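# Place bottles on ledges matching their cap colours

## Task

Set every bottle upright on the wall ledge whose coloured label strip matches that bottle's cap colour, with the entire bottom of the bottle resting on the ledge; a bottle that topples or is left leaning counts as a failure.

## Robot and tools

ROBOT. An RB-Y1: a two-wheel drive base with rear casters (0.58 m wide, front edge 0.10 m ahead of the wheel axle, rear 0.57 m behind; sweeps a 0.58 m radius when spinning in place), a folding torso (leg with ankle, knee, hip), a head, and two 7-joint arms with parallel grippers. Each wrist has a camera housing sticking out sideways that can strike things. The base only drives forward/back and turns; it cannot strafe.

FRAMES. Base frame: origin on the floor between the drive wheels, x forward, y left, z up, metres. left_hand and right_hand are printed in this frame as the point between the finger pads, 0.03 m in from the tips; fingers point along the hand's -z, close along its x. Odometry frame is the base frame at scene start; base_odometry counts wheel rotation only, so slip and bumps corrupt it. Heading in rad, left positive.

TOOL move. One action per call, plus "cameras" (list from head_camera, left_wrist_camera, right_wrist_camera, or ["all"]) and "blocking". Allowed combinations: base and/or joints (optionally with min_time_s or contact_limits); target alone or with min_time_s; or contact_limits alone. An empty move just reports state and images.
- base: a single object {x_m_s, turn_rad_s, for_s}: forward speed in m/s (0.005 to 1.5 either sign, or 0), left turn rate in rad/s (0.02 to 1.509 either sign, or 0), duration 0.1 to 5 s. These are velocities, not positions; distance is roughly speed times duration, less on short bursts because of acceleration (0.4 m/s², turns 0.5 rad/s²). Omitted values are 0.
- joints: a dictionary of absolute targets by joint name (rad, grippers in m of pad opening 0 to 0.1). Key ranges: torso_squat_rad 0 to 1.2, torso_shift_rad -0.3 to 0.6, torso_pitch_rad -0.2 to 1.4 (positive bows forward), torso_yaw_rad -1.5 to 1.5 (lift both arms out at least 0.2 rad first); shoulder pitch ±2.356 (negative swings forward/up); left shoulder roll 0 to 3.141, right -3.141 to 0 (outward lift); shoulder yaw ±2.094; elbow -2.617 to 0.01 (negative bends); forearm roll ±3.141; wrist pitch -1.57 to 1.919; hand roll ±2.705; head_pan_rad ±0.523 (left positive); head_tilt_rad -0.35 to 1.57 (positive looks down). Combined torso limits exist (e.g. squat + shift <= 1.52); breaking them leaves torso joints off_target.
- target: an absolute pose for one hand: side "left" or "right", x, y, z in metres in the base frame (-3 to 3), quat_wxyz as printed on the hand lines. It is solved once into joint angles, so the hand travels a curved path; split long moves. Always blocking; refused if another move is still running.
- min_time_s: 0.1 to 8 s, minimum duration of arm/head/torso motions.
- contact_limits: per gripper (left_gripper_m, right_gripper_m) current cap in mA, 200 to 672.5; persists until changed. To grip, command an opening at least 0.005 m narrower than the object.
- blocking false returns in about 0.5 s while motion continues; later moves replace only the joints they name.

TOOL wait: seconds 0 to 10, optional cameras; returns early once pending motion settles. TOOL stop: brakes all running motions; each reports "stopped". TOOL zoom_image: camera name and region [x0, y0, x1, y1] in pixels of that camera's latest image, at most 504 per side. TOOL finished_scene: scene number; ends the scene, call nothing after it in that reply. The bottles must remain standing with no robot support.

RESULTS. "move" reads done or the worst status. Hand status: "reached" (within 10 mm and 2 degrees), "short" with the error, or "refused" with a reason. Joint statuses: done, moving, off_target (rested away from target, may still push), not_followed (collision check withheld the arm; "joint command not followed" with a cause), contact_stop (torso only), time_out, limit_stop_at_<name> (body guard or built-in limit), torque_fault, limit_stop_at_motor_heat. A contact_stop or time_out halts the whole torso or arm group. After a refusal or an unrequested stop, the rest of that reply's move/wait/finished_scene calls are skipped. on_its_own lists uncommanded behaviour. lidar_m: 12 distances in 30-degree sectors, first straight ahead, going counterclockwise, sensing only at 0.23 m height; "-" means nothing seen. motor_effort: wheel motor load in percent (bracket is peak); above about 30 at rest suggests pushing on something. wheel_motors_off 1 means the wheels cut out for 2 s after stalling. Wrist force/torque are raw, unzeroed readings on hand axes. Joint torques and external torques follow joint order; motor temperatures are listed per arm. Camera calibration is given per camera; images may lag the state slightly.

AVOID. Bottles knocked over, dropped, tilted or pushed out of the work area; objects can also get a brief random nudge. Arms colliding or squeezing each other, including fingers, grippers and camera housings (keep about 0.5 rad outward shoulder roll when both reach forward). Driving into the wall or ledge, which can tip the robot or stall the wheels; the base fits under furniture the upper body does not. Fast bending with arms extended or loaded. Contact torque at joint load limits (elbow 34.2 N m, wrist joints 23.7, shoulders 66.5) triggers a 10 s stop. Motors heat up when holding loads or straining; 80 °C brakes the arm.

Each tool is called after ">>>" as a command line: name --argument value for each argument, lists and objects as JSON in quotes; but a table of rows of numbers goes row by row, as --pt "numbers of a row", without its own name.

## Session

>>> move --cameras '["head_camera"]'

>>> zoom_image --camera "head_camera" --region '[300, 0, 700, 120]'

Scene clock: 0.00 s.
Joint torques (N m): no reading
External joint torques (N m): no reading
Motor temperatures (°C): left_arm=[33 38 32 38 34 42 39] | right_arm=[33 35 34 34 35 33 43]
Wrist force (N): no reading
Wrist torque (N m): no reading
Wrist force, peak (N): no reading
base_odometry: x=+0.000 y=+0.000 heading=+0.000
lidar_m: 3.84 3.65 2.01 1.81 2.18 2.22 2.00 2.01 2.46 2.46 2.15 2.96
base_status: not commanded
joint_positions: torso_squat_rad=+0.350 torso_shift_rad=+0.000 torso_pitch_rad=+0.000 torso_yaw_rad=+0.000 left_shoulder_pitch_rad=+0.030 left_shoulder_roll_rad=+0.006 left_shoulder_yaw_rad=+0.025 left_elbow_rad=-0.263 left_forearm_roll_rad=-0.030 left_wrist_pitch_rad=-0.019 left_hand_roll_rad=+0.030 left_gripper_m=+0.100 right_shoulder_pitch_rad=-0.002 right_shoulder_roll_rad=-0.038 right_shoulder_yaw_rad=+0.026 right_elbow_rad=-0.118 right_forearm_roll_rad=-0.036 right_wrist_pitch_rad=-0.015 right_hand_roll_rad=+0.033 right_gripper_m=+0.100 head_pan_rad=+0.000 head_tilt_rad=+0.400
joint_status: not commanded
wheel_motors_off: 0
motor_effort: left_wheel=+2 right_wheel=-1
chest: x=-0.2280 y=-0.0002 z=+1.2475 quat_wxyz=(+1.000, +0.000, +0.000, +0.000) (m; base frame)
left_hand: x=-0.1174 y=+0.2290 z=+0.5716 quat_wxyz=(+0.992, +0.006, -0.127, +0.017) (m; base frame)
right_hand: x=-0.1661 y=-0.2472 z=+0.5655 quat_wxyz=(+0.998, -0.018, -0.067, +0.013) (m; base frame)
pictures: head_camera
camera_calibration:
head_camera: T_world_to_cam=[[-0.0266783, -0.999329, 0.0251118, -0.0373587], [-0.355587, -0.0139909, -0.934538, 1.33801], [0.934262, -0.0338613, -0.354975, 0.64934], [0, 0, 0, 1]] pos_world=[-0.131872, 0.0033737, 1.48186]

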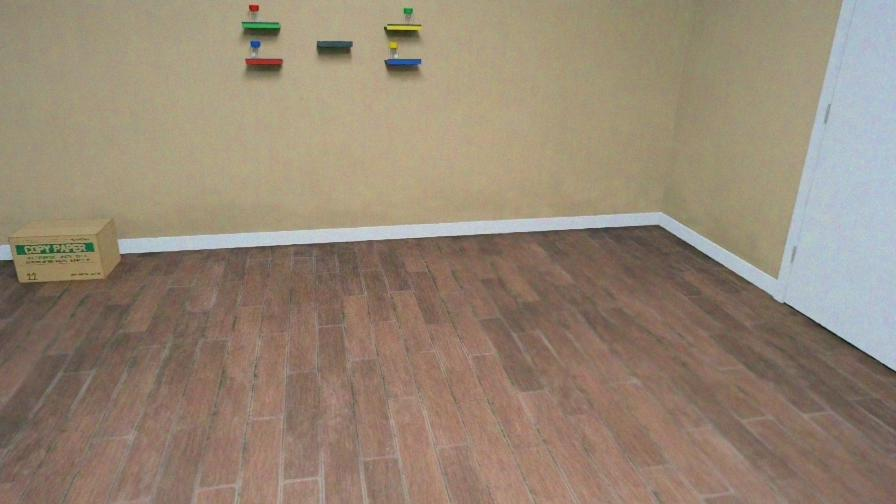

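Scaled by 1.260 from the camera's 896x504 image, which has a finer 1280x720 frame.

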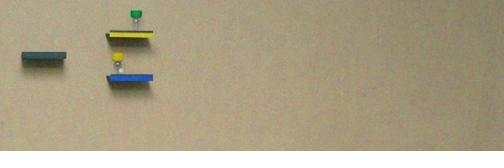

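>>> move --base '{"turn_rad_s": 0.2, "for_s": 0.7333}' --cameras '[]'

>>> move --base '{"x_m_s": 0.5, "for_s": 4.8}' --joints '{"torso_squat_rad": 0.1, "head_tilt_rad": 0.15, "left_shoulder_pitch_rad": 0.233, "left_shoulder_roll_rad": 0.86, "left_shoulder_yaw_rad": 0.101, "left_elbow_rad": -2.423, "left_forearm_roll_rad": -0.023, "left_wrist_pitch_rad": 0.649, "left_hand_roll_rad": -0.682, "right_shoulder_pitch_rad": 0.23, "right_shoulder_roll_rad": -0.848, "right_shoulder_yaw_rad": -0.106, "right_elbow_rad": -2.424, "right_forearm_roll_rad": 0.009, "right_wrist_pitch_rad": 0.653, "right_hand_roll_rad": 0.706}' --min_time_s 3 --cameras '["head_camera"]'

Scene clock: 5.80 s.
Joint torques (N m): left_arm=[-2.5 1.3 -0.49 -1.66 -0.14 -0.7 0.29] | right_arm=[-1.3 -1.17 0.72 0.33 -0.11 -0.32 0.01]
External joint torques (N m): left_arm=[-0.24 0.87 -0.52 -0.26 -0.15 -0.09 0.3] | right_arm=[0.19 0.36 0.79 0.34 -0.13 0 0.01]
Wrist force (N): left_arm=[-0.6 1.4 -5.1] | right_arm=[2.1 -2.0 -5.3]
Wrist torque (N m): left_arm=[-0.27 0.04 -0.04] | right_arm=[0.24 0.00 -0.20]
Wrist force, peak (N): left_arm=[-0.6 1.2 -5.4] | right_arm=[2.9 -1.5 -6.1]
move: done
base_odometry: x=+0.000 y=+0.000 heading=+0.146
lidar_m: 3.84 2.74 2.01 1.80 2.24 2.09 1.99 2.07 2.57 2.45 2.15 3.37
base_status: done (sent for 0.73 of 0.73 s)
joint_positions: torso_squat_rad=+0.350 torso_shift_rad=+0.000 torso_pitch_rad=+0.000 torso_yaw_rad=+0.000 left_shoulder_pitch_rad=+0.030 left_shoulder_roll_rad=+0.006 left_shoulder_yaw_rad=+0.025 left_elbow_rad=-0.263 left_forearm_roll_rad=-0.030 left_wrist_pitch_rad=-0.019 left_hand_roll_rad=+0.030 left_gripper_m=+0.100 right_shoulder_pitch_rad=-0.002 right_shoulder_roll_rad=-0.038 right_shoulder_yaw_rad=+0.026 right_elbow_rad=-0.118 right_forearm_roll_rad=-0.036 right_wrist_pitch_rad=-0.015 right_hand_roll_rad=+0.033 right_gripper_m=+0.100 head_pan_rad=+0.000 head_tilt_rad=+0.400
joint_status: not commanded
wheel_motors_off: 0
motor_effort: left_wheel=-1(27) right_wheel=+1(20)
chest: x=-0.2280 y=-0.0002 z=+1.2475 quat_wxyz=(+1.000, +0.000, +0.000, +0.000) (m; base frame)
left_hand: x=-0.1174 y=+0.2290 z=+0.5716 quat_wxyz=(+0.992, +0.006, -0.127, +0.017) (m; base frame)
right_hand: x=-0.1661 y=-0.2472 z=+0.5655 quat_wxyz=(+0.998, -0.018, -0.067, +0.013) (m; base frame)
pictures: none
No camera images: "cameras" was empty.

Scene clock: 12.27 s.
Joint torques (N m): left_arm=[-7.17 11.6 8.6 -7.26 -0.82 -1.4 0.21] | right_arm=[-5.21 -11.4 -7.29 -5.86 0.93 -1.19 0.09]
External joint torques (N m): left_arm=[0.07 1.79 0.59 -0.8 0.02 -0.12 0.2] | right_arm=[1.64 -1.02 0.45 0.41 -0.05 0.09 0.1]
Wrist force (N): left_arm=[0.8 -5.3 0.9] | right_arm=[2.8 4.4 1.0]
Wrist torque (N m): left_arm=[0.21 0.09 0.04] | right_arm=[-0.24 0.06 -0.30]
Wrist force, peak (N): left_arm=[0.6 -5.5 1.1] | right_arm=[3.2 5.3 1.3]
move: done
base_odometry: x=+2.374 y=+0.350 heading=+0.147
lidar_m: 1.45 1.49 1.66 1.85 2.01 2.74 4.39 3.50 2.37 2.36 2.15 1.53
base_status: done (sent for 4.8 of 4.8 s)
joint_positions: torso_squat_rad=+0.100 torso_shift_rad=+0.000 torso_pitch_rad=+0.000 torso_yaw_rad=+0.000 left_shoulder_pitch_rad=+0.233 left_shoulder_roll_rad=+0.860 left_shoulder_yaw_rad=+0.101 left_elbow_rad=-2.423 left_forearm_roll_rad=-0.023 left_wrist_pitch_rad=+0.649 left_hand_roll_rad=-0.682 left_gripper_m=+0.100 right_shoulder_pitch_rad=+0.230 right_shoulder_roll_rad=-0.848 right_shoulder_yaw_rad=-0.106 right_elbow_rad=-2.424 right_forearm_roll_rad=+0.009 right_wrist_pitch_rad=+0.653 right_hand_roll_rad=+0.706 right_gripper_m=+0.100 head_pan_rad=+0.000 head_tilt_rad=+0.150
joint_status: all done
wheel_motors_off: 0
motor_effort: left_wheel=+1(34) right_wheel=-2(30)
chest: x=-0.2280 y=-0.0002 z=+1.2864 quat_wxyz=(+1.000, +0.000, +0.000, +0.000) (m; base frame)
left_hand: x=+0.2000 y=+0.3296 z=+1.2701 quat_wxyz=(+0.500, +0.500, -0.500, -0.500) (m; base frame)
right_hand: x=+0.2001 y=-0.3301 z=+1.2698 quat_wxyz=(+0.500, -0.500, -0.500, +0.500) (m; base frame)
pictures: head_camera
camera_calibration:
head_camera: T_world_to_cam=[[-0.0322604, -0.999322, 0.0177556, -0.0286401], [-0.113356, -0.013992, -0.993456, 1.51188], [0.993031, -0.034062, -0.112827, 0.31532], [0, 0, 0, 1]] pos_world=[-0.142666, 0.00327413, 1.53807]

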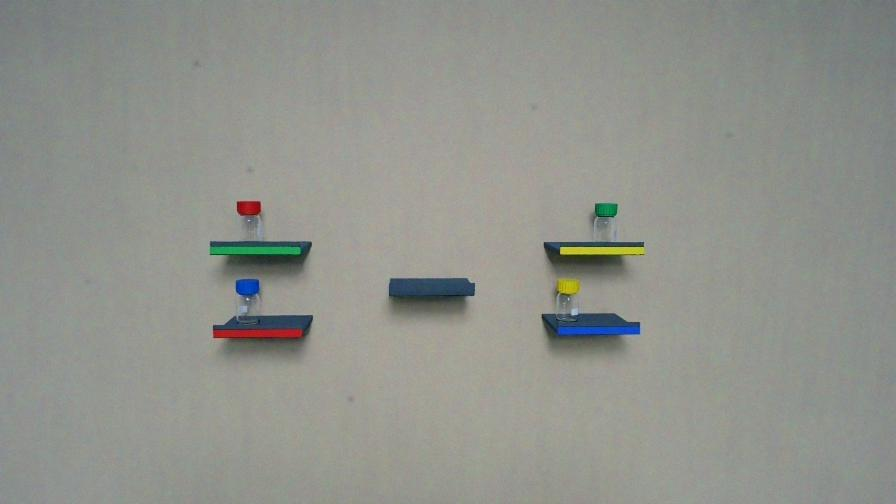

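>>> zoom_image --camera "head_camera" --region '[200, 195, 330, 345]'

>>> zoom_image --camera "head_camera" --region '[530, 195, 660, 345]'

>>> zoom_image --camera "head_camera" --region '[380, 265, 485, 310]'

Scaled by 3.360 from the camera's 896x504 image, which has a finer 1280x720 frame.

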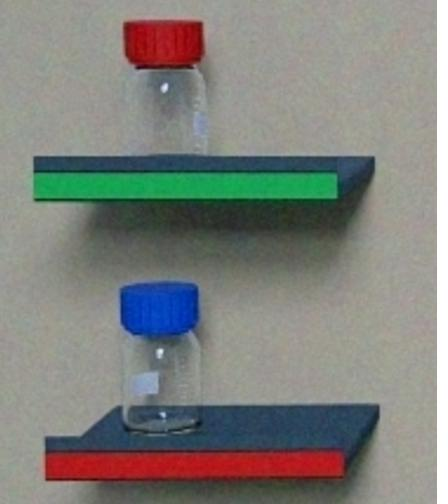

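Scaled by 3.360 from the camera's 896x504 image, which has a finer 1280x720 frame.

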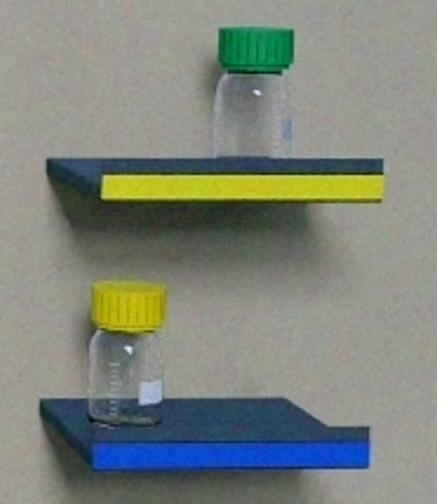

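Scaled by 4.800 from the camera's 896x504 image, which has a finer 1280x720 frame.

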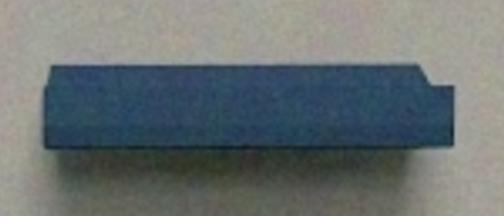

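>>> move --base '{"x_m_s": 0.4, "for_s": 2.4}' --joints '{"head_tilt_rad": 0.4}' --cameras '[]'

>>> move --base '{"turn_rad_s": 0.08, "for_s": 0.5}' --cameras '["all"]'

Scene clock: 23.57 s.
Joint torques (N m): left_arm=[-7.3 11.12 8.57 -7.19 -0.87 -1.23 0.09] | right_arm=[-5.89 -12.08 -7.37 -5.84 0.85 -1.21 -0.1]
External joint torques (N m): left_arm=[-0.06 1.31 0.56 -0.74 -0.03 0.05 0.08] | right_arm=[0.95 -1.71 0.37 0.43 -0.13 0.07 -0.1]
Wrist force (N): left_arm=[0.6 -5.0 0.7] | right_arm=[2.8 4.1 0.5]
Wrist torque (N m): left_arm=[0.18 0.07 0.02] | right_arm=[-0.17 0.00 -0.26]
Wrist force, peak (N): left_arm=[0.8 -5.5 1.2] | right_arm=[4.0 4.8 1.2]
move: done
base_odometry: x=+3.324 y=+0.491 heading=+0.147
lidar_m: 0.49 0.52 0.69 1.30 2.08 2.57 5.34 2.99 2.46 2.23 0.74 0.53
base_status: done (sent for 2.4 of 2.4 s)
joint_positions: torso_squat_rad=+0.100 torso_shift_rad=+0.000 torso_pitch_rad=+0.000 torso_yaw_rad=+0.000 left_shoulder_pitch_rad=+0.233 left_shoulder_roll_rad=+0.860 left_shoulder_yaw_rad=+0.101 left_elbow_rad=-2.423 left_forearm_roll_rad=-0.023 left_wrist_pitch_rad=+0.649 left_hand_roll_rad=-0.682 left_gripper_m=+0.100 right_shoulder_pitch_rad=+0.230 right_shoulder_roll_rad=-0.848 right_shoulder_yaw_rad=-0.106 right_elbow_rad=-2.424 right_forearm_roll_rad=+0.009 right_wrist_pitch_rad=+0.653 right_hand_roll_rad=+0.706 right_gripper_m=+0.100 head_pan_rad=+0.000 head_tilt_rad=+0.400
joint_status: all done
wheel_motors_off: 0
motor_effort: left_wheel=+0(28) right_wheel=-2(17)
chest: x=-0.2280 y=-0.0002 z=+1.2864 quat_wxyz=(+1.000, +0.000, +0.000, +0.000) (m; base frame)
left_hand: x=+0.2000 y=+0.3296 z=+1.2700 quat_wxyz=(+0.500, +0.500, -0.500, -0.500) (m; base frame)
right_hand: x=+0.2001 y=-0.3301 z=+1.2697 quat_wxyz=(+0.501, -0.500, -0.500, +0.500) (m; base frame)
pictures: none
No camera images: "cameras" was empty.

Scene clock: 24.57 s.
Joint torques (N m): left_arm=[-7.1 11.56 8.51 -7.23 -0.79 -1.3 0.19] | right_arm=[-6.36 -11.78 -7.31 -5.81 0.96 -1.24 0.14]
External joint torques (N m): left_arm=[0.13 1.75 0.5 -0.77 0.05 -0.02 0.18] | right_arm=[0.49 -1.41 0.43 0.46 -0.02 0.04 0.14]
Wrist force (N): left_arm=[0.4 -5.3 0.9] | right_arm=[3.1 3.6 1.1]
Wrist torque (N m): left_arm=[0.22 0.05 0.02] | right_arm=[-0.12 0.04 -0.30]
Wrist force, peak (N): left_arm=[1.0 -5.4 0.9] | right_arm=[3.9 4.7 0.4]
move: done
base_odometry: x=+3.324 y=+0.491 heading=+0.186
lidar_m: 0.49 0.52 0.72 1.31 2.08 3.03 5.34 2.99 2.44 1.94 0.71 0.52
base_status: done (sent for 0.5 of 0.5 s)
joint_positions: torso_squat_rad=+0.100 torso_shift_rad=+0.000 torso_pitch_rad=+0.000 torso_yaw_rad=+0.000 left_shoulder_pitch_rad=+0.233 left_shoulder_roll_rad=+0.860 left_shoulder_yaw_rad=+0.101 left_elbow_rad=-2.423 left_forearm_roll_rad=-0.023 left_wrist_pitch_rad=+0.649 left_hand_roll_rad=-0.682 left_gripper_m=+0.100 right_shoulder_pitch_rad=+0.230 right_shoulder_roll_rad=-0.848 right_shoulder_yaw_rad=-0.106 right_elbow_rad=-2.424 right_forearm_roll_rad=+0.009 right_wrist_pitch_rad=+0.653 right_hand_roll_rad=+0.706 right_gripper_m=+0.100 head_pan_rad=+0.000 head_tilt_rad=+0.400
joint_status: not commanded
wheel_motors_off: 0
motor_effort: left_wheel=-8(30) right_wheel=+2(25)
chest: x=-0.2280 y=-0.0002 z=+1.2864 quat_wxyz=(+1.000, +0.000, +0.000, +0.000) (m; base frame)
left_hand: x=+0.2000 y=+0.3296 z=+1.2700 quat_wxyz=(+0.500, +0.500, -0.500, -0.500) (m; base frame)
right_hand: x=+0.2001 y=-0.3301 z=+1.2697 quat_wxyz=(+0.501, -0.500, -0.500, +0.500) (m; base frame)
pictures: head_camera, left_wrist_camera, right_wrist_camera
camera_calibration:
head_camera: T_world_to_cam=[[-0.0266783, -0.999329, 0.0251118, -0.038438], [-0.355587, -0.0139909, -0.934538, 1.37445], [0.934262, -0.0338613, -0.354975, 0.663181], [0, 0, 0, 1]] pos_world=[-0.131872, 0.0032737, 1.52086]
left_wrist_camera: T_world_to_cam=[[-0.0366809, -0.999318, -0.00417259, 0.341009], [-0.466729, 0.0208235, -0.884155, 1.2367], [0.883639, -0.0304841, -0.467175, 0.500855], [0, 0, 0, 1]] pos_world=[0.147136, 0.330292, 1.32884]
right_wrist_camera: T_world_to_cam=[[-0.0175987, -0.998539, 0.0510899, -0.395785], [-0.497185, -0.0355927, -0.866914, 1.21551], [0.867466, -0.0406577, -0.495832, 0.514672], [0, 0, 0, 1]] pos_world=[0.150906, -0.331019, 1.32915]

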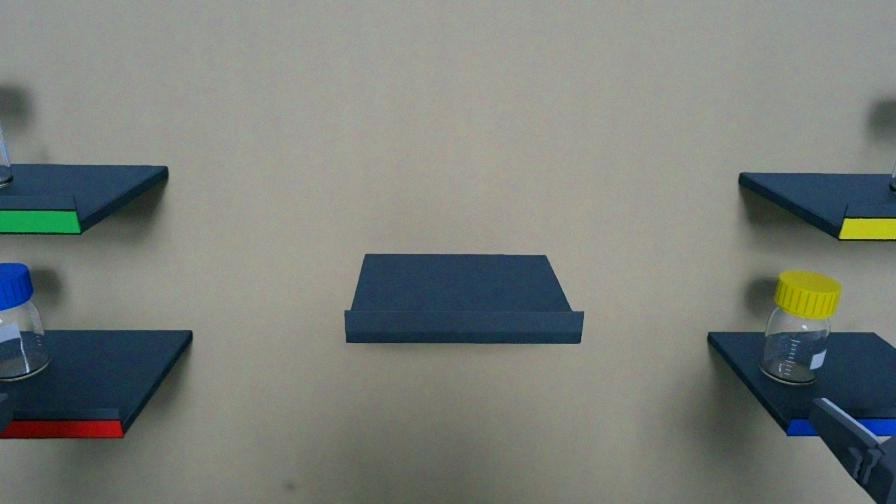

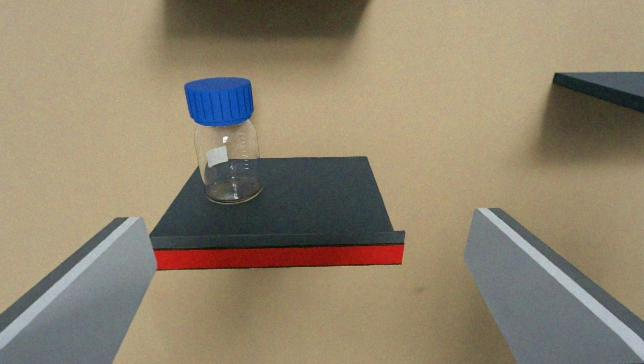

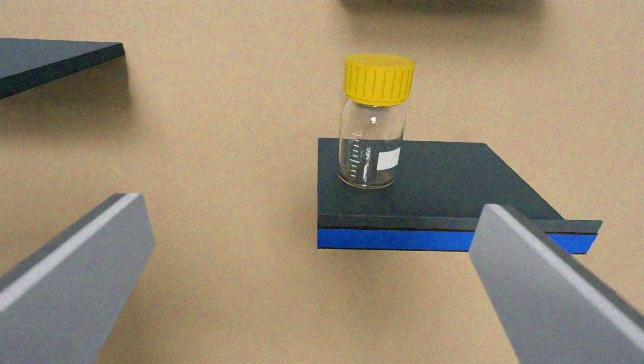

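>>> move --target '{"side": "right", "x": 0.24, "y": -0.452, "z": 1.461, "quat_wxyz": [0.5, -0.5, -0.5, 0.5]}' --min_time_s 1.0 --cameras '["right_wrist_camera"]'

>>> zoom_image --camera "right_wrist_camera" --region '[200, 0, 500, 200]'

Scene clock: 27.67 s.
Joint torques (N m): left_arm=[-7.65 11.36 8.66 -7.13 -0.8 -1.46 0.15] | right_arm=[-7.2 -16.9 -9.47 0.4 0.75 -1.34 0.03]
External joint torques (N m): left_arm=[-0.41 1.55 0.65 -0.67 0.04 -0.18 0.14] | right_arm=[1.62 -0.78 1.76 -0.14 0.06 0.13 0.03]
Wrist force (N): left_arm=[0.6 -5.1 0.9] | right_arm=[3.3 4.9 0.8]
Wrist torque (N m): left_arm=[0.18 0.08 0.04] | right_arm=[-0.27 0.08 -0.23]
Wrist force, peak (N): left_arm=[1.0 -5.4 0.8] | right_arm=[2.9 6.4 0.7]
move: done
base_odometry: x=+3.324 y=+0.491 heading=+0.186
lidar_m: 0.50 0.52 0.72 1.31 2.09 3.03 5.34 2.99 2.44 1.93 0.71 0.52
base_status: not commanded
joint_positions: torso_squat_rad=+0.100 torso_shift_rad=+0.000 torso_pitch_rad=+0.000 torso_yaw_rad=+0.000 left_shoulder_pitch_rad=+0.233 left_shoulder_roll_rad=+0.860 left_shoulder_yaw_rad=+0.101 left_elbow_rad=-2.423 left_forearm_roll_rad=-0.023 left_wrist_pitch_rad=+0.649 left_hand_roll_rad=-0.682 left_gripper_m=+0.100 right_shoulder_pitch_rad=+0.272 right_shoulder_roll_rad=-1.531 right_shoulder_yaw_rad=-0.623 right_elbow_rad=-1.979 right_forearm_roll_rad=-0.908 right_wrist_pitch_rad=+0.470 right_hand_roll_rad=+0.840 right_gripper_m=+0.100 head_pan_rad=+0.000 head_tilt_rad=+0.400
joint_status: all done
wheel_motors_off: 0
motor_effort: left_wheel=-9(9) right_wheel=+3(3)
chest: x=-0.2280 y=-0.0002 z=+1.2864 quat_wxyz=(+1.000, +0.000, +0.000, +0.000) (m; base frame)
left_hand: x=+0.2000 y=+0.3296 z=+1.2700 quat_wxyz=(+0.500, +0.500, -0.500, -0.500) (m; base frame)
right_hand: x=+0.2400 y=-0.4518 z=+1.4615 quat_wxyz=(+0.500, -0.501, -0.500, +0.498) (m; base frame)
right_hand_status: reached (checked arc, planned for 1.0 s): 1 mm and 0.3 deg off.
pictures: right_wrist_camera
camera_calibration:
right_wrist_camera: T_world_to_cam=[[-0.0201992, -0.998502, 0.0508565, -0.525338], [-0.493504, -0.0342807, -0.869068, 1.40015], [0.869509, -0.0426523, -0.492072, 0.563376], [0, 0, 0, 1]] pos_world=[0.190507, -0.452524, 1.52076]

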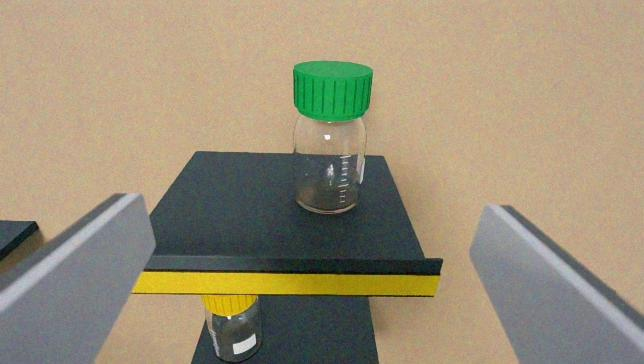

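Scaled by 1.680 from the camera's 644x364 image, which has a finer 1265x715 frame.

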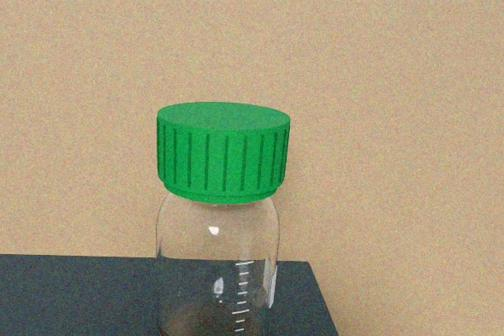

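>>> move --target '{"side": "right", "x": 0.33, "y": -0.4655, "z": 1.456, "quat_wxyz": [0.5, -0.5, -0.5, 0.5]}' --min_time_s 0.8 --cameras '["right_wrist_camera"]'

Scene clock: 29.97 s.
Joint torques (N m): left_arm=[-7.54 11.14 8.63 -7.03 -0.84 -1.35 0.1] | right_arm=[-13.18 8.5 -10.92 3.37 -0.02 0.29 0.01]
External joint torques (N m): left_arm=[-0.3 1.32 0.62 -0.58 0 -0.07 0.09] | right_arm=[0.86 1.4 0.59 -0.03 -0.25 0.22 0.01]
Wrist force (N): left_arm=[0.6 -5.1 1.1] | right_arm=[3.5 5.2 0.2]
Wrist torque (N m): left_arm=[0.20 0.08 0.03] | right_arm=[-0.31 0.10 -0.12]
Wrist force, peak (N): left_arm=[0.7 -5.6 0.9] | right_arm=[4.3 5.6 0.9]
move: done
base_odometry: x=+3.324 y=+0.491 heading=+0.186
lidar_m: 0.50 0.52 0.72 1.31 2.08 3.03 5.34 2.99 2.44 1.93 0.72 0.52
base_status: not commanded
joint_positions: torso_squat_rad=+0.100 torso_shift_rad=+0.000 torso_pitch_rad=+0.000 torso_yaw_rad=+0.000 left_shoulder_pitch_rad=+0.233 left_shoulder_roll_rad=+0.860 left_shoulder_yaw_rad=+0.101 left_elbow_rad=-2.423 left_forearm_roll_rad=-0.023 left_wrist_pitch_rad=+0.649 left_hand_roll_rad=-0.682 left_gripper_m=+0.100 right_shoulder_pitch_rad=+1.689 right_shoulder_roll_rad=-2.063 right_shoulder_yaw_rad=-1.719 right_elbow_rad=-1.574 right_forearm_roll_rad=-0.294 right_wrist_pitch_rad=+0.146 right_hand_roll_rad=-0.036 right_gripper_m=+0.100 head_pan_rad=+0.000 head_tilt_rad=+0.400
joint_status: all done
wheel_motors_off: 0
motor_effort: left_wheel=-10(10) right_wheel=+3(5)
chest: x=-0.2280 y=-0.0002 z=+1.2864 quat_wxyz=(+1.000, +0.000, +0.000, +0.000) (m; base frame)
left_hand: x=+0.2000 y=+0.3296 z=+1.2700 quat_wxyz=(+0.500, +0.500, -0.500, -0.500) (m; base frame)
right_hand: x=+0.3300 y=-0.4654 z=+1.4562 quat_wxyz=(+0.503, -0.496, -0.496, +0.504) (m; base frame)
right_hand_status: reached (checked arc, planned for 1.4 s): 0 mm and 0.8 deg off.
pictures: right_wrist_camera
camera_calibration:
right_wrist_camera: T_world_to_cam=[[-0.0150101, -0.998525, 0.0521871, -0.540633], [-0.508926, -0.037297, -0.860002, 1.42995], [0.860679, -0.0394681, -0.507615, 0.508944], [0, 0, 0, 1]] pos_world=[0.281588, -0.466416, 1.51632]

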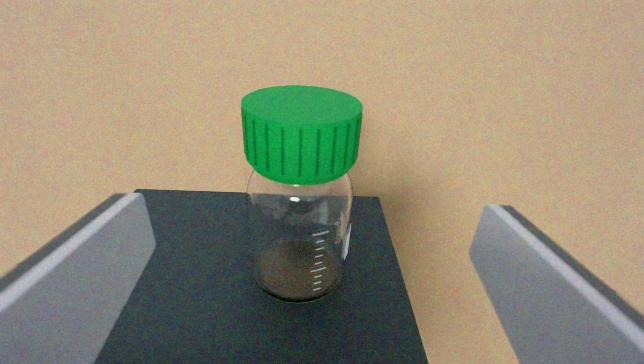

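>>> move --target '{"side": "right", "x": 0.411, "y": -0.460, "z": 1.449, "quat_wxyz": [0.5, -0.5, -0.5, 0.5]}' --min_time_s 0.8 --cameras '["right_wrist_camera"]'

Scene clock: 33.03 s.
Joint torques (N m): left_arm=[-7.55 11.38 8.39 -7.01 -0.71 -1.41 0.17] | right_arm=[-18.95 9.41 -8.31 3.14 0.03 0.19 0.07]
External joint torques (N m): left_arm=[-0.31 1.57 0.38 -0.55 0.14 -0.14 0.16] | right_arm=[0.24 0.98 1.99 0.12 -0.02 0.16 0.08]
Wrist force (N): left_arm=[0.7 -5.4 0.8] | right_arm=[3.5 4.6 0.0]
Wrist torque (N m): left_arm=[0.24 0.10 0.04] | right_arm=[-0.29 0.15 -0.29]
Wrist force, peak (N): left_arm=[0.8 -5.5 0.9] | right_arm=[4.6 5.1 1.4]
move: done
base_odometry: x=+3.324 y=+0.491 heading=+0.186
lidar_m: 0.49 0.52 0.72 1.31 2.08 3.03 5.34 2.99 2.45 1.93 0.71 0.52
base_status: not commanded
joint_positions: torso_squat_rad=+0.100 torso_shift_rad=+0.000 torso_pitch_rad=+0.000 torso_yaw_rad=+0.000 left_shoulder_pitch_rad=+0.233 left_shoulder_roll_rad=+0.860 left_shoulder_yaw_rad=+0.101 left_elbow_rad=-2.423 left_forearm_roll_rad=-0.023 left_wrist_pitch_rad=+0.649 left_hand_roll_rad=-0.682 left_gripper_m=+0.100 right_shoulder_pitch_rad=+1.660 right_shoulder_roll_rad=-2.383 right_shoulder_yaw_rad=-1.695 right_elbow_rad=-1.159 right_forearm_roll_rad=-0.276 right_wrist_pitch_rad=+0.055 right_hand_roll_rad=-0.017 right_gripper_m=+0.100 head_pan_rad=+0.000 head_tilt_rad=+0.400
joint_status: all done
wheel_motors_off: 0
motor_effort: left_wheel=-10(10) right_wheel=+5(5)
chest: x=-0.2280 y=-0.0002 z=+1.2864 quat_wxyz=(+1.000, +0.000, +0.000, +0.000) (m; base frame)
left_hand: x=+0.2000 y=+0.3296 z=+1.2701 quat_wxyz=(+0.500, +0.500, -0.500, -0.500) (m; base frame)
right_hand: x=+0.4102 y=-0.4595 z=+1.4493 quat_wxyz=(+0.499, -0.503, -0.501, +0.498) (m; base frame)
right_hand_status: reached (checked arc, planned for 0.8 s): 1 mm and 0.5 deg off.
pictures: right_wrist_camera
camera_calibration:
right_wrist_camera: T_world_to_cam=[[-0.0196521, -0.998457, 0.0519462, -0.530783], [-0.489738, -0.0356831, -0.871139, 1.47414], [0.871648, -0.0425597, -0.488281, 0.40268], [0, 0, 0, 1]] pos_world=[0.360516, -0.460224, 1.50837]

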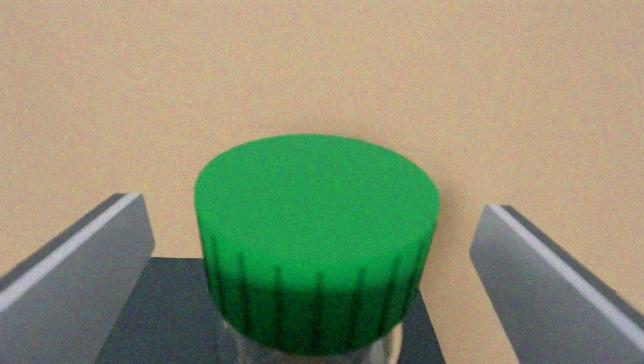

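>>> move --joints '{"right_gripper_m": 0.035}' --contact_limits '{"right_gripper_m": 400, "left_gripper_m": 400}' --cameras '["right_wrist_camera"]'

>>> move --target '{"side": "right", "x": 0.411, "y": -0.460, "z": 1.482, "quat_wxyz": [0.5, -0.5, -0.5, 0.5]}' --min_time_s 0.7 --cameras '[]'

>>> move --target '{"side": "right", "x": 0.33, "y": -0.45, "z": 1.482, "quat_wxyz": [0.5, -0.5, -0.5, 0.5]}' --min_time_s 0.8 --cameras '["head_camera"]'

Scene clock: 36.17 s.
Joint torques (N m): left_arm=[-7.53 11.1 8.35 -7.04 -0.77 -1.48 0.12] | right_arm=[-19.22 9.87 -7.98 3.54 0.1 -0.01 0.13]
External joint torques (N m): left_arm=[-0.29 1.28 0.34 -0.59 0.07 -0.2 0.11] | right_arm=[-0.03 1.48 2.32 0.51 0.05 -0.05 0.14]
Wrist force (N): left_arm=[0.8 -5.3 0.9] | right_arm=[3.5 3.8 0.6]
Wrist torque (N m): left_arm=[0.21 0.11 0.02] | right_arm=[-0.16 0.09 -0.31]
Wrist force, peak (N): left_arm=[0.6 -5.6 0.9] | right_arm=[3.7 5.2 0.2]
move: off_target
base_odometry: x=+3.324 y=+0.491 heading=+0.186
lidar_m: 0.49 0.52 0.73 1.31 2.08 3.02 5.34 2.99 2.44 1.94 0.71 0.52
base_status: not commanded
joint_positions: torso_squat_rad=+0.100 torso_shift_rad=+0.000 torso_pitch_rad=+0.000 torso_yaw_rad=+0.000 left_shoulder_pitch_rad=+0.233 left_shoulder_roll_rad=+0.860 left_shoulder_yaw_rad=+0.101 left_elbow_rad=-2.423 left_forearm_roll_rad=-0.023 left_wrist_pitch_rad=+0.649 left_hand_roll_rad=-0.682 left_gripper_m=+0.100 right_shoulder_pitch_rad=+1.660 right_shoulder_roll_rad=-2.383 right_shoulder_yaw_rad=-1.695 right_elbow_rad=-1.159 right_forearm_roll_rad=-0.276 right_wrist_pitch_rad=+0.055 right_hand_roll_rad=-0.017 right_gripper_m=+0.053 head_pan_rad=+0.000 head_tilt_rad=+0.400
joint_status: right_gripper_m off_target (ended at +0.053, target +0.035)
wheel_motors_off: 0
motor_effort: left_wheel=-10(10) right_wheel=+3(5)
contact_limits: left_gripper_m 400 mA; right_gripper_m 400 mA
chest: x=-0.2280 y=-0.0002 z=+1.2864 quat_wxyz=(+1.000, +0.000, +0.000, +0.000) (m; base frame)
left_hand: x=+0.2000 y=+0.3296 z=+1.2701 quat_wxyz=(+0.500, +0.500, -0.500, -0.500) (m; base frame)
right_hand: x=+0.4102 y=-0.4595 z=+1.4493 quat_wxyz=(+0.499, -0.503, -0.501, +0.498) (m; base frame)
pictures: right_wrist_camera
camera_calibration:
right_wrist_camera: T_world_to_cam=[[-0.0196521, -0.998457, 0.0519462, -0.530883], [-0.489738, -0.0356831, -0.871139, 1.47414], [0.871648, -0.0425597, -0.488281, 0.402676], [0, 0, 0, 1]] pos_world=[0.360516, -0.460324, 1.50837]

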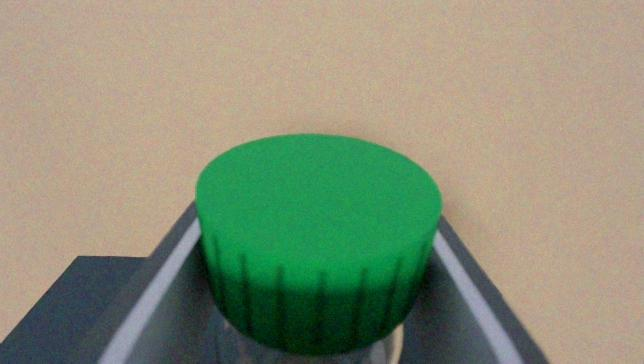

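Scene clock: 37.20 s.
Joint torques (N m): left_arm=[-7.26 11.2 8.61 -6.93 -0.84 -1.38 0.19] | right_arm=[-19.38 4.5 -7.3 4.8 0 -0.16 -0.11]
External joint torques (N m): left_arm=[-0.02 1.39 0.6 -0.48 0 -0.1 0.18] | right_arm=[-0.15 0.28 2.19 0.4 0.08 -0.25 -0.11]
Wrist force (N): left_arm=[0.8 -5.2 0.9] | right_arm=[3.5 6.3 1.2]
Wrist torque (N m): left_arm=[0.21 0.11 0.03] | right_arm=[-0.24 0.14 -0.17]
Wrist force, peak (N): left_arm=[0.9 -5.5 1.1] | right_arm=[2.9 7.5 1.2]
move: done
base_odometry: x=+3.324 y=+0.491 heading=+0.186
lidar_m: 0.50 0.52 0.72 1.31 2.08 3.03 5.34 2.99 2.45 1.93 0.71 0.52
base_status: not commanded
joint_positions: torso_squat_rad=+0.100 torso_shift_rad=+0.000 torso_pitch_rad=+0.000 torso_yaw_rad=+0.000 left_shoulder_pitch_rad=+0.233 left_shoulder_roll_rad=+0.860 left_shoulder_yaw_rad=+0.101 left_elbow_rad=-2.423 left_forearm_roll_rad=-0.023 left_wrist_pitch_rad=+0.649 left_hand_roll_rad=-0.682 left_gripper_m=+0.100 right_shoulder_pitch_rad=+1.398 right_shoulder_roll_rad=-2.396 right_shoulder_yaw_rad=-1.383 right_elbow_rad=-1.093 right_forearm_roll_rad=-0.387 right_wrist_pitch_rad=-0.004 right_hand_roll_rad=-0.047 right_gripper_m=+0.053 head_pan_rad=+0.000 head_tilt_rad=+0.400
joint_status: all done
wheel_motors_off: 0
motor_effort: left_wheel=-10(10) right_wheel=+4(5)
contact_limits: left_gripper_m 400 mA; right_gripper_m 400 mA
chest: x=-0.2280 y=-0.0002 z=+1.2864 quat_wxyz=(+1.000, +0.000, +0.000, +0.000) (m; base frame)
left_hand: x=+0.2000 y=+0.3296 z=+1.2701 quat_wxyz=(+0.500, +0.500, -0.500, -0.500) (m; base frame)
right_hand: x=+0.4107 y=-0.4606 z=+1.4823 quat_wxyz=(+0.498, -0.503, -0.502, +0.497) (m; base frame)
right_hand_status: reached (checked arc, planned for 0.7 s): 1 mm and 0.5 deg off.
pictures: none
No camera images: "cameras" was empty.

Scene clock: 38.63 s.
Joint torques (N m): left_arm=[-7.39 11.09 8.58 -6.88 -0.85 -1.4 0.24] | right_arm=[-15.47 0.33 -9.74 3.62 0.41 -0.06 0.19]
External joint torques (N m): left_arm=[-0.15 1.28 0.57 -0.42 -0.01 -0.12 0.23] | right_arm=[-1.46 -0.45 1.55 -0.29 0.12 -0.09 0.2]
Wrist force (N): left_arm=[0.7 -5.3 0.8] | right_arm=[3.4 6.1 0.3]
Wrist torque (N m): left_arm=[0.20 0.09 0.03] | right_arm=[-0.25 0.11 -0.33]
Wrist force, peak (N): left_arm=[0.7 -5.5 1.1] | right_arm=[4.4 7.3 0.6]
move: done
base_odometry: x=+3.324 y=+0.491 heading=+0.186
lidar_m: 0.50 0.52 0.73 1.31 2.08 3.02 5.34 2.99 2.45 1.93 0.71 0.52
base_status: not commanded
joint_positions: torso_squat_rad=+0.100 torso_shift_rad=+0.000 torso_pitch_rad=+0.000 torso_yaw_rad=+0.000 left_shoulder_pitch_rad=+0.233 left_shoulder_roll_rad=+0.860 left_shoulder_yaw_rad=+0.101 left_elbow_rad=-2.423 left_forearm_roll_rad=-0.023 left_wrist_pitch_rad=+0.649 left_hand_roll_rad=-0.682 left_gripper_m=+0.100 right_shoulder_pitch_rad=+1.314 right_shoulder_roll_rad=-2.069 right_shoulder_yaw_rad=-1.380 right_elbow_rad=-1.594 right_forearm_roll_rad=-0.370 right_wrist_pitch_rad=+0.178 right_hand_roll_rad=-0.012 right_gripper_m=+0.053 head_pan_rad=+0.000 head_tilt_rad=+0.400
joint_status: all done
wheel_motors_off: 0
motor_effort: left_wheel=-11(11) right_wheel=+4(5)
contact_limits: left_gripper_m 400 mA; right_gripper_m 400 mA
chest: x=-0.2280 y=-0.0003 z=+1.2864 quat_wxyz=(+1.000, +0.000, +0.000, +0.000) (m; base frame)
left_hand: x=+0.2000 y=+0.3296 z=+1.2701 quat_wxyz=(+0.500, +0.500, -0.500, -0.500) (m; base frame)
right_hand: x=+0.3299 y=-0.4502 z=+1.4817 quat_wxyz=(+0.499, -0.500, -0.501, +0.500) (m; base frame)
right_hand_status: reached (checked arc, planned for 0.8 s): 0 mm and 0.2 deg off.
pictures: head_camera
camera_calibration:
head_camera: T_world_to_cam=[[-0.0266806, -0.999329, 0.0251134, -0.0384408], [-0.3555, -0.0139947, -0.934571, 1.37451], [0.934295, -0.0338627, -0.354888, 0.663053], [0, 0, 0, 1]] pos_world=[-0.131872, 0.00327371, 1.52086]

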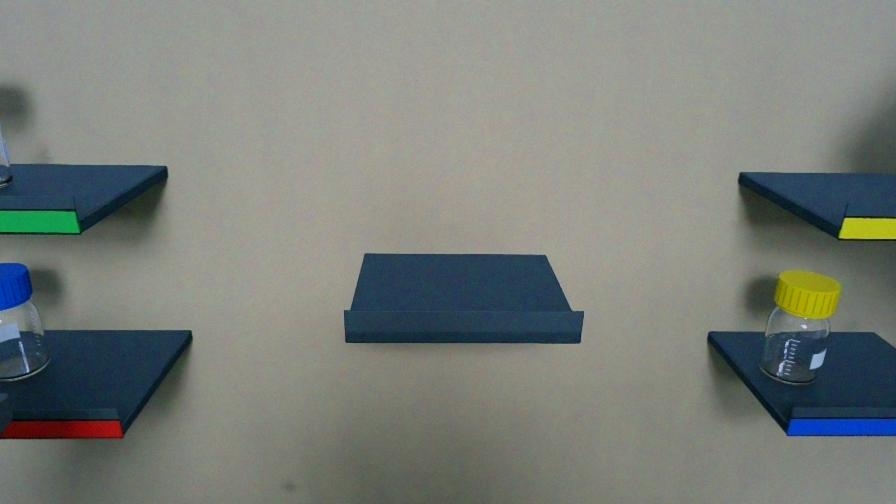

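>>> move --target '{"side": "right", "x": 0.25, "y": -0.44, "z": 1.475, "quat_wxyz": [0.5, -0.5, -0.5, 0.5]}' --min_time_s 0.8 --cameras '[]'

>>> move --joints '{"right_shoulder_pitch_rad": 0.272, "right_shoulder_roll_rad": -1.531, "right_shoulder_yaw_rad": -0.623, "right_elbow_rad": -1.979, "right_forearm_roll_rad": -0.908, "right_wrist_pitch_rad": 0.47, "right_hand_roll_rad": 0.84}' --min_time_s 1.3 --cameras '["head_camera"]'

Scene clock: 40.83 s.
Joint torques (N m): left_arm=[-7.39 10.84 8.36 -6.83 -0.76 -1.44 0.15] | right_arm=[-10.67 -1.19 -11.5 3.51 0.52 -0.19 -0.12]
External joint torques (N m): left_arm=[-0.15 1.02 0.35 -0.37 0.08 -0.16 0.14] | right_arm=[-1.64 0.08 -0.24 0.01 0 0.01 -0.12]
Wrist force (N): left_arm=[0.7 -5.1 0.9] | right_arm=[3.0 6.6 0.3]
Wrist torque (N m): left_arm=[0.18 0.09 0.04] | right_arm=[-0.32 0.04 -0.33]
Wrist force, peak (N): left_arm=[1.0 -5.4 1.0] | right_arm=[4.0 7.0 0.7]
move: done
base_odometry: x=+3.324 y=+0.491 heading=+0.186
lidar_m: 0.50 0.52 0.71 1.30 2.08 3.03 5.34 2.99 2.45 1.93 0.71 0.51
base_status: not commanded
joint_positions: torso_squat_rad=+0.100 torso_shift_rad=+0.000 torso_pitch_rad=+0.000 torso_yaw_rad=+0.000 left_shoulder_pitch_rad=+0.233 left_shoulder_roll_rad=+0.860 left_shoulder_yaw_rad=+0.101 left_elbow_rad=-2.423 left_forearm_roll_rad=-0.023 left_wrist_pitch_rad=+0.649 left_hand_roll_rad=-0.682 left_gripper_m=+0.100 right_shoulder_pitch_rad=+1.298 right_shoulder_roll_rad=-1.782 right_shoulder_yaw_rad=-1.421 right_elbow_rad=-1.961 right_forearm_roll_rad=-0.445 right_wrist_pitch_rad=+0.285 right_hand_roll_rad=+0.101 right_gripper_m=+0.053 head_pan_rad=+0.000 head_tilt_rad=+0.400
joint_status: all done
wheel_motors_off: 0
motor_effort: left_wheel=-11(11) right_wheel=+4(5)
contact_limits: left_gripper_m 400 mA; right_gripper_m 400 mA
chest: x=-0.2280 y=-0.0002 z=+1.2864 quat_wxyz=(+1.000, +0.000, +0.000, +0.000) (m; base frame)
left_hand: x=+0.2000 y=+0.3296 z=+1.2701 quat_wxyz=(+0.500, +0.500, -0.500, -0.500) (m; base frame)
right_hand: x=+0.2501 y=-0.4401 z=+1.4744 quat_wxyz=(+0.499, -0.501, -0.501, +0.499) (m; base frame)
right_hand_status: reached (checked arc, planned for 0.8 s): 1 mm and 0.2 deg off.
pictures: none
No camera images: "cameras" was empty.

Scene clock: 42.53 s.
Joint torques (N m): left_arm=[-7.45 11.29 8.82 -6.85 -0.76 -1.44 0.15] | right_arm=[-10.43 -18.53 -10.74 0.14 0.74 -1.67 -0.16]
External joint torques (N m): left_arm=[-0.21 1.47 0.8 -0.4 0.08 -0.16 0.13] | right_arm=[-1.62 -2.4 0.49 -0.39 0.05 -0.2 -0.15]
Wrist force (N): left_arm=[0.8 -5.1 0.8] | right_arm=[3.0 6.4 0.6]
Wrist torque (N m): left_arm=[0.17 0.10 0.03] | right_arm=[-0.20 0.06 -0.26]
Wrist force, peak (N): left_arm=[0.7 -5.4 1.1] | right_arm=[4.7 6.6 1.0]
move: done
base_odometry: x=+3.324 y=+0.491 heading=+0.186
lidar_m: 0.50 0.51 0.72 1.31 2.08 3.03 5.34 2.99 2.44 1.92 0.71 0.52
base_status: not commanded
joint_positions: torso_squat_rad=+0.100 torso_shift_rad=+0.000 torso_pitch_rad=+0.000 torso_yaw_rad=+0.000 left_shoulder_pitch_rad=+0.233 left_shoulder_roll_rad=+0.860 left_shoulder_yaw_rad=+0.101 left_elbow_rad=-2.423 left_forearm_roll_rad=-0.023 left_wrist_pitch_rad=+0.649 left_hand_roll_rad=-0.682 left_gripper_m=+0.100 right_shoulder_pitch_rad=+0.272 right_shoulder_roll_rad=-1.531 right_shoulder_yaw_rad=-0.623 right_elbow_rad=-1.979 right_forearm_roll_rad=-0.908 right_wrist_pitch_rad=+0.470 right_hand_roll_rad=+0.840 right_gripper_m=+0.053 head_pan_rad=+0.000 head_tilt_rad=+0.400
joint_status: all done
wheel_motors_off: 0
motor_effort: left_wheel=-11(11) right_wheel=+4(6)
contact_limits: left_gripper_m 400 mA; right_gripper_m 400 mA
chest: x=-0.2280 y=-0.0003 z=+1.2864 quat_wxyz=(+1.000, +0.000, +0.000, +0.000) (m; base frame)
left_hand: x=+0.2000 y=+0.3296 z=+1.2701 quat_wxyz=(+0.500, +0.500, -0.500, -0.500) (m; base frame)
right_hand: x=+0.2400 y=-0.4522 z=+1.4612 quat_wxyz=(+0.501, -0.501, -0.500, +0.498) (m; base frame)
pictures: head_camera
camera_calibration:
head_camera: T_world_to_cam=[[-0.0266783, -0.999329, 0.0251118, -0.038438], [-0.355587, -0.0139909, -0.934538, 1.37445], [0.934262, -0.0338613, -0.354975, 0.663181], [0, 0, 0, 1]] pos_world=[-0.131872, 0.0032737, 1.52086]

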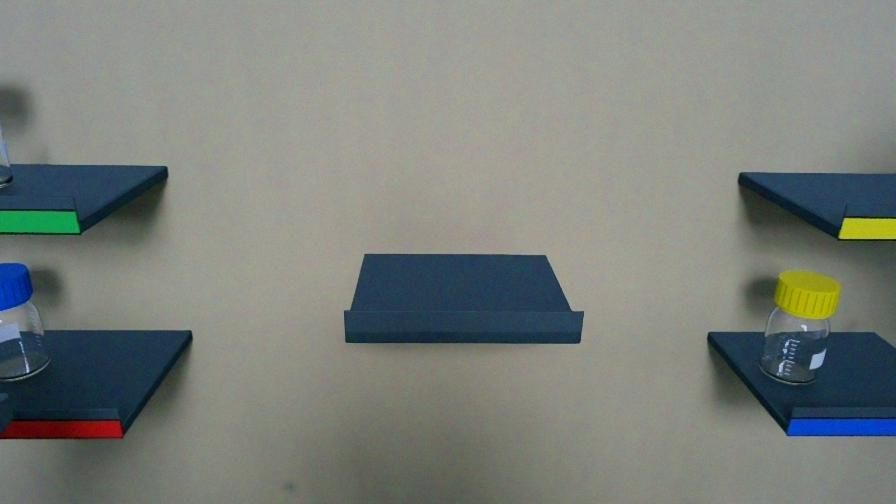

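>>> move --target '{"side": "right", "x": 0.21, "y": -0.20, "z": 1.42, "quat_wxyz": [0.5, -0.5, -0.5, 0.5]}' --min_time_s 1.2 --cameras '[]'

>>> move --target '{"side": "right", "x": 0.22, "y": 0.012, "z": 1.387, "quat_wxyz": [0.5, -0.5, -0.5, 0.5]}' --min_time_s 1.0 --cameras '["head_camera", "right_wrist_camera"]'

Scene clock: 44.67 s.
Joint torques (N m): left_arm=[-7.51 10.77 8.3 -6.91 -0.9 -1.4 0.1] | right_arm=[-10.8 -1.5 -3.67 6.24 1.3 1.6 0.29]
External joint torques (N m): left_arm=[-0.27 0.96 0.29 -0.45 -0.05 -0.12 0.09] | right_arm=[0.29 0.63 1.81 0.32 0.14 0.12 0.3]
Wrist force (N): left_arm=[0.8 -4.9 1.0] | right_arm=[2.5 6.4 0.9]
Wrist torque (N m): left_arm=[0.17 0.10 0.03] | right_arm=[-0.21 -0.05 -0.13]
Wrist force, peak (N): left_arm=[1.0 -5.5 0.9] | right_arm=[2.5 8.0 1.2]
move: done
base_odometry: x=+3.324 y=+0.491 heading=+0.186
lidar_m: 0.50 0.52 0.72 1.31 2.08 3.02 5.34 2.99 2.44 1.93 0.71 0.52
base_status: not commanded
joint_positions: torso_squat_rad=+0.100 torso_shift_rad=+0.000 torso_pitch_rad=+0.000 torso_yaw_rad=+0.000 left_shoulder_pitch_rad=+0.233 left_shoulder_roll_rad=+0.860 left_shoulder_yaw_rad=+0.101 left_elbow_rad=-2.423 left_forearm_roll_rad=-0.023 left_wrist_pitch_rad=+0.649 left_hand_roll_rad=-0.682 left_gripper_m=+0.100 right_shoulder_pitch_rad=+0.380 right_shoulder_roll_rad=-2.593 right_shoulder_yaw_rad=-0.538 right_elbow_rad=-2.551 right_forearm_roll_rad=-0.242 right_wrist_pitch_rad=+1.228 right_hand_roll_rad=-0.847 right_gripper_m=+0.053 head_pan_rad=+0.000 head_tilt_rad=+0.400
joint_status: all done
wheel_motors_off: 0
motor_effort: left_wheel=-11(11) right_wheel=+4(5)
contact_limits: left_gripper_m 400 mA; right_gripper_m 400 mA
chest: x=-0.2280 y=-0.0002 z=+1.2864 quat_wxyz=(+1.000, +0.000, +0.000, +0.000) (m; base frame)
left_hand: x=+0.2000 y=+0.3297 z=+1.2700 quat_wxyz=(+0.500, +0.500, -0.500, -0.500) (m; base frame)
right_hand: x=+0.2099 y=-0.1997 z=+1.4200 quat_wxyz=(+0.500, -0.500, -0.500, +0.501) (m; base frame)
right_hand_status: reached (checked arc, planned for 1.2 s): 0 mm and 0.1 deg off.
pictures: none
No camera images: "cameras" was empty.

Scene clock: 46.30 s.
Joint torques (N m): left_arm=[-7.45 11.29 8.6 -6.96 -0.96 -1.29 0.11] | right_arm=[-17.32 9.97 -9.07 4.05 2.05 0.86 -0.23]
External joint torques (N m): left_arm=[-0.21 1.48 0.59 -0.51 -0.12 -0.01 0.1] | right_arm=[-0.63 1.82 -0.3 0.23 0.26 0.01 -0.22]
Wrist force (N): left_arm=[0.8 -5.1 0.8] | right_arm=[3.0 6.3 -0.2]
Wrist torque (N m): left_arm=[0.19 0.11 0.03] | right_arm=[-0.30 0.06 -0.35]
Wrist force, peak (N): left_arm=[0.9 -5.5 1.1] | right_arm=[4.3 7.4 0.8]
move: short
base_odometry: x=+3.324 y=+0.491 heading=+0.186
lidar_m: 0.50 0.52 0.72 1.31 2.08 3.03 5.34 2.99 2.44 1.93 0.71 0.53
base_status: not commanded
joint_positions: torso_squat_rad=+0.100 torso_shift_rad=+0.000 torso_pitch_rad=+0.000 torso_yaw_rad=+0.000 left_shoulder_pitch_rad=+0.233 left_shoulder_roll_rad=+0.860 left_shoulder_yaw_rad=+0.101 left_elbow_rad=-2.423 left_forearm_roll_rad=-0.023 left_wrist_pitch_rad=+0.649 left_hand_roll_rad=-0.682 left_gripper_m=+0.100 right_shoulder_pitch_rad=+1.143 right_shoulder_roll_rad=-3.141 right_shoulder_yaw_rad=-1.571 right_elbow_rad=-2.157 right_forearm_roll_rad=-0.435 right_wrist_pitch_rad=+1.700 right_hand_roll_rad=-0.447 right_gripper_m=+0.053 head_pan_rad=+0.000 head_tilt_rad=+0.400
joint_status: all done
wheel_motors_off: 0
motor_effort: left_wheel=-11(11) right_wheel=+5(5)
contact_limits: left_gripper_m 400 mA; right_gripper_m 400 mA
chest: x=-0.2280 y=-0.0002 z=+1.2864 quat_wxyz=(+1.000, +0.000, +0.000, +0.000) (m; base frame)
left_hand: x=+0.2000 y=+0.3296 z=+1.2701 quat_wxyz=(+0.500, +0.500, -0.500, -0.500) (m; base frame)
right_hand: x=+0.2200 y=+0.0114 z=+1.3870 quat_wxyz=(+0.488, -0.471, -0.511, +0.528) (m; base frame)
right_hand_status: short (checked arc, as near as the solve gets, planned for 1.2 s): 1 mm and 5.0 deg off. The place is met; only the turn is off.
pictures: head_camera, right_wrist_camera
camera_calibration:
head_camera: T_world_to_cam=[[-0.0266783, -0.999329, 0.0251118, -0.0383381], [-0.355587, -0.0139909, -0.934538, 1.37445], [0.934262, -0.0338613, -0.354975, 0.663184], [0, 0, 0, 1]] pos_world=[-0.131872, 0.0033737, 1.52086]
right_wrist_camera: T_world_to_cam=[[0.064494, -0.996612, 0.0510426, -0.0784246], [-0.520832, -0.0772465, -0.850157, 1.32173], [0.851219, 0.0282454, -0.52405, 0.611382], [0, 0, 0, 1]] pos_world=[0.173038, 0.00667143, 1.44808]

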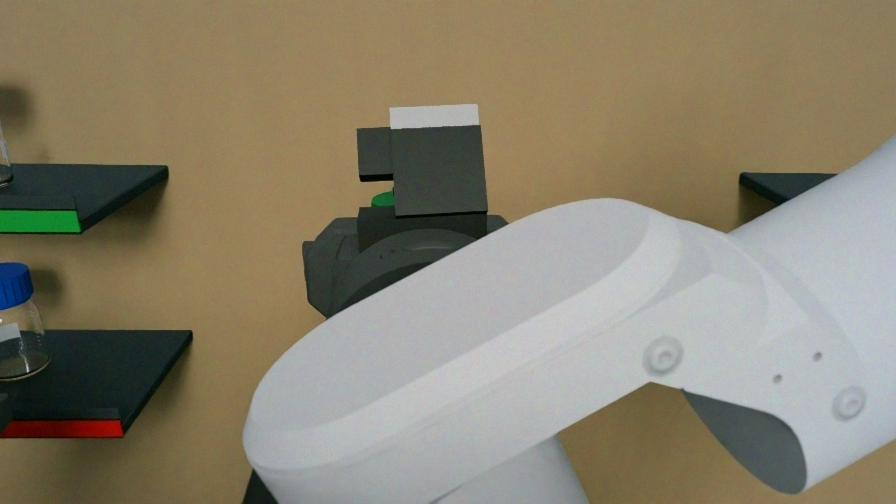

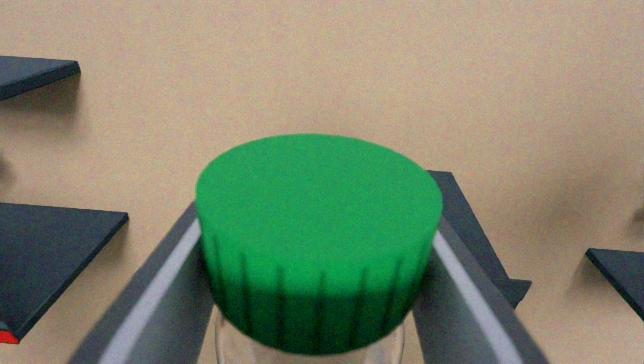

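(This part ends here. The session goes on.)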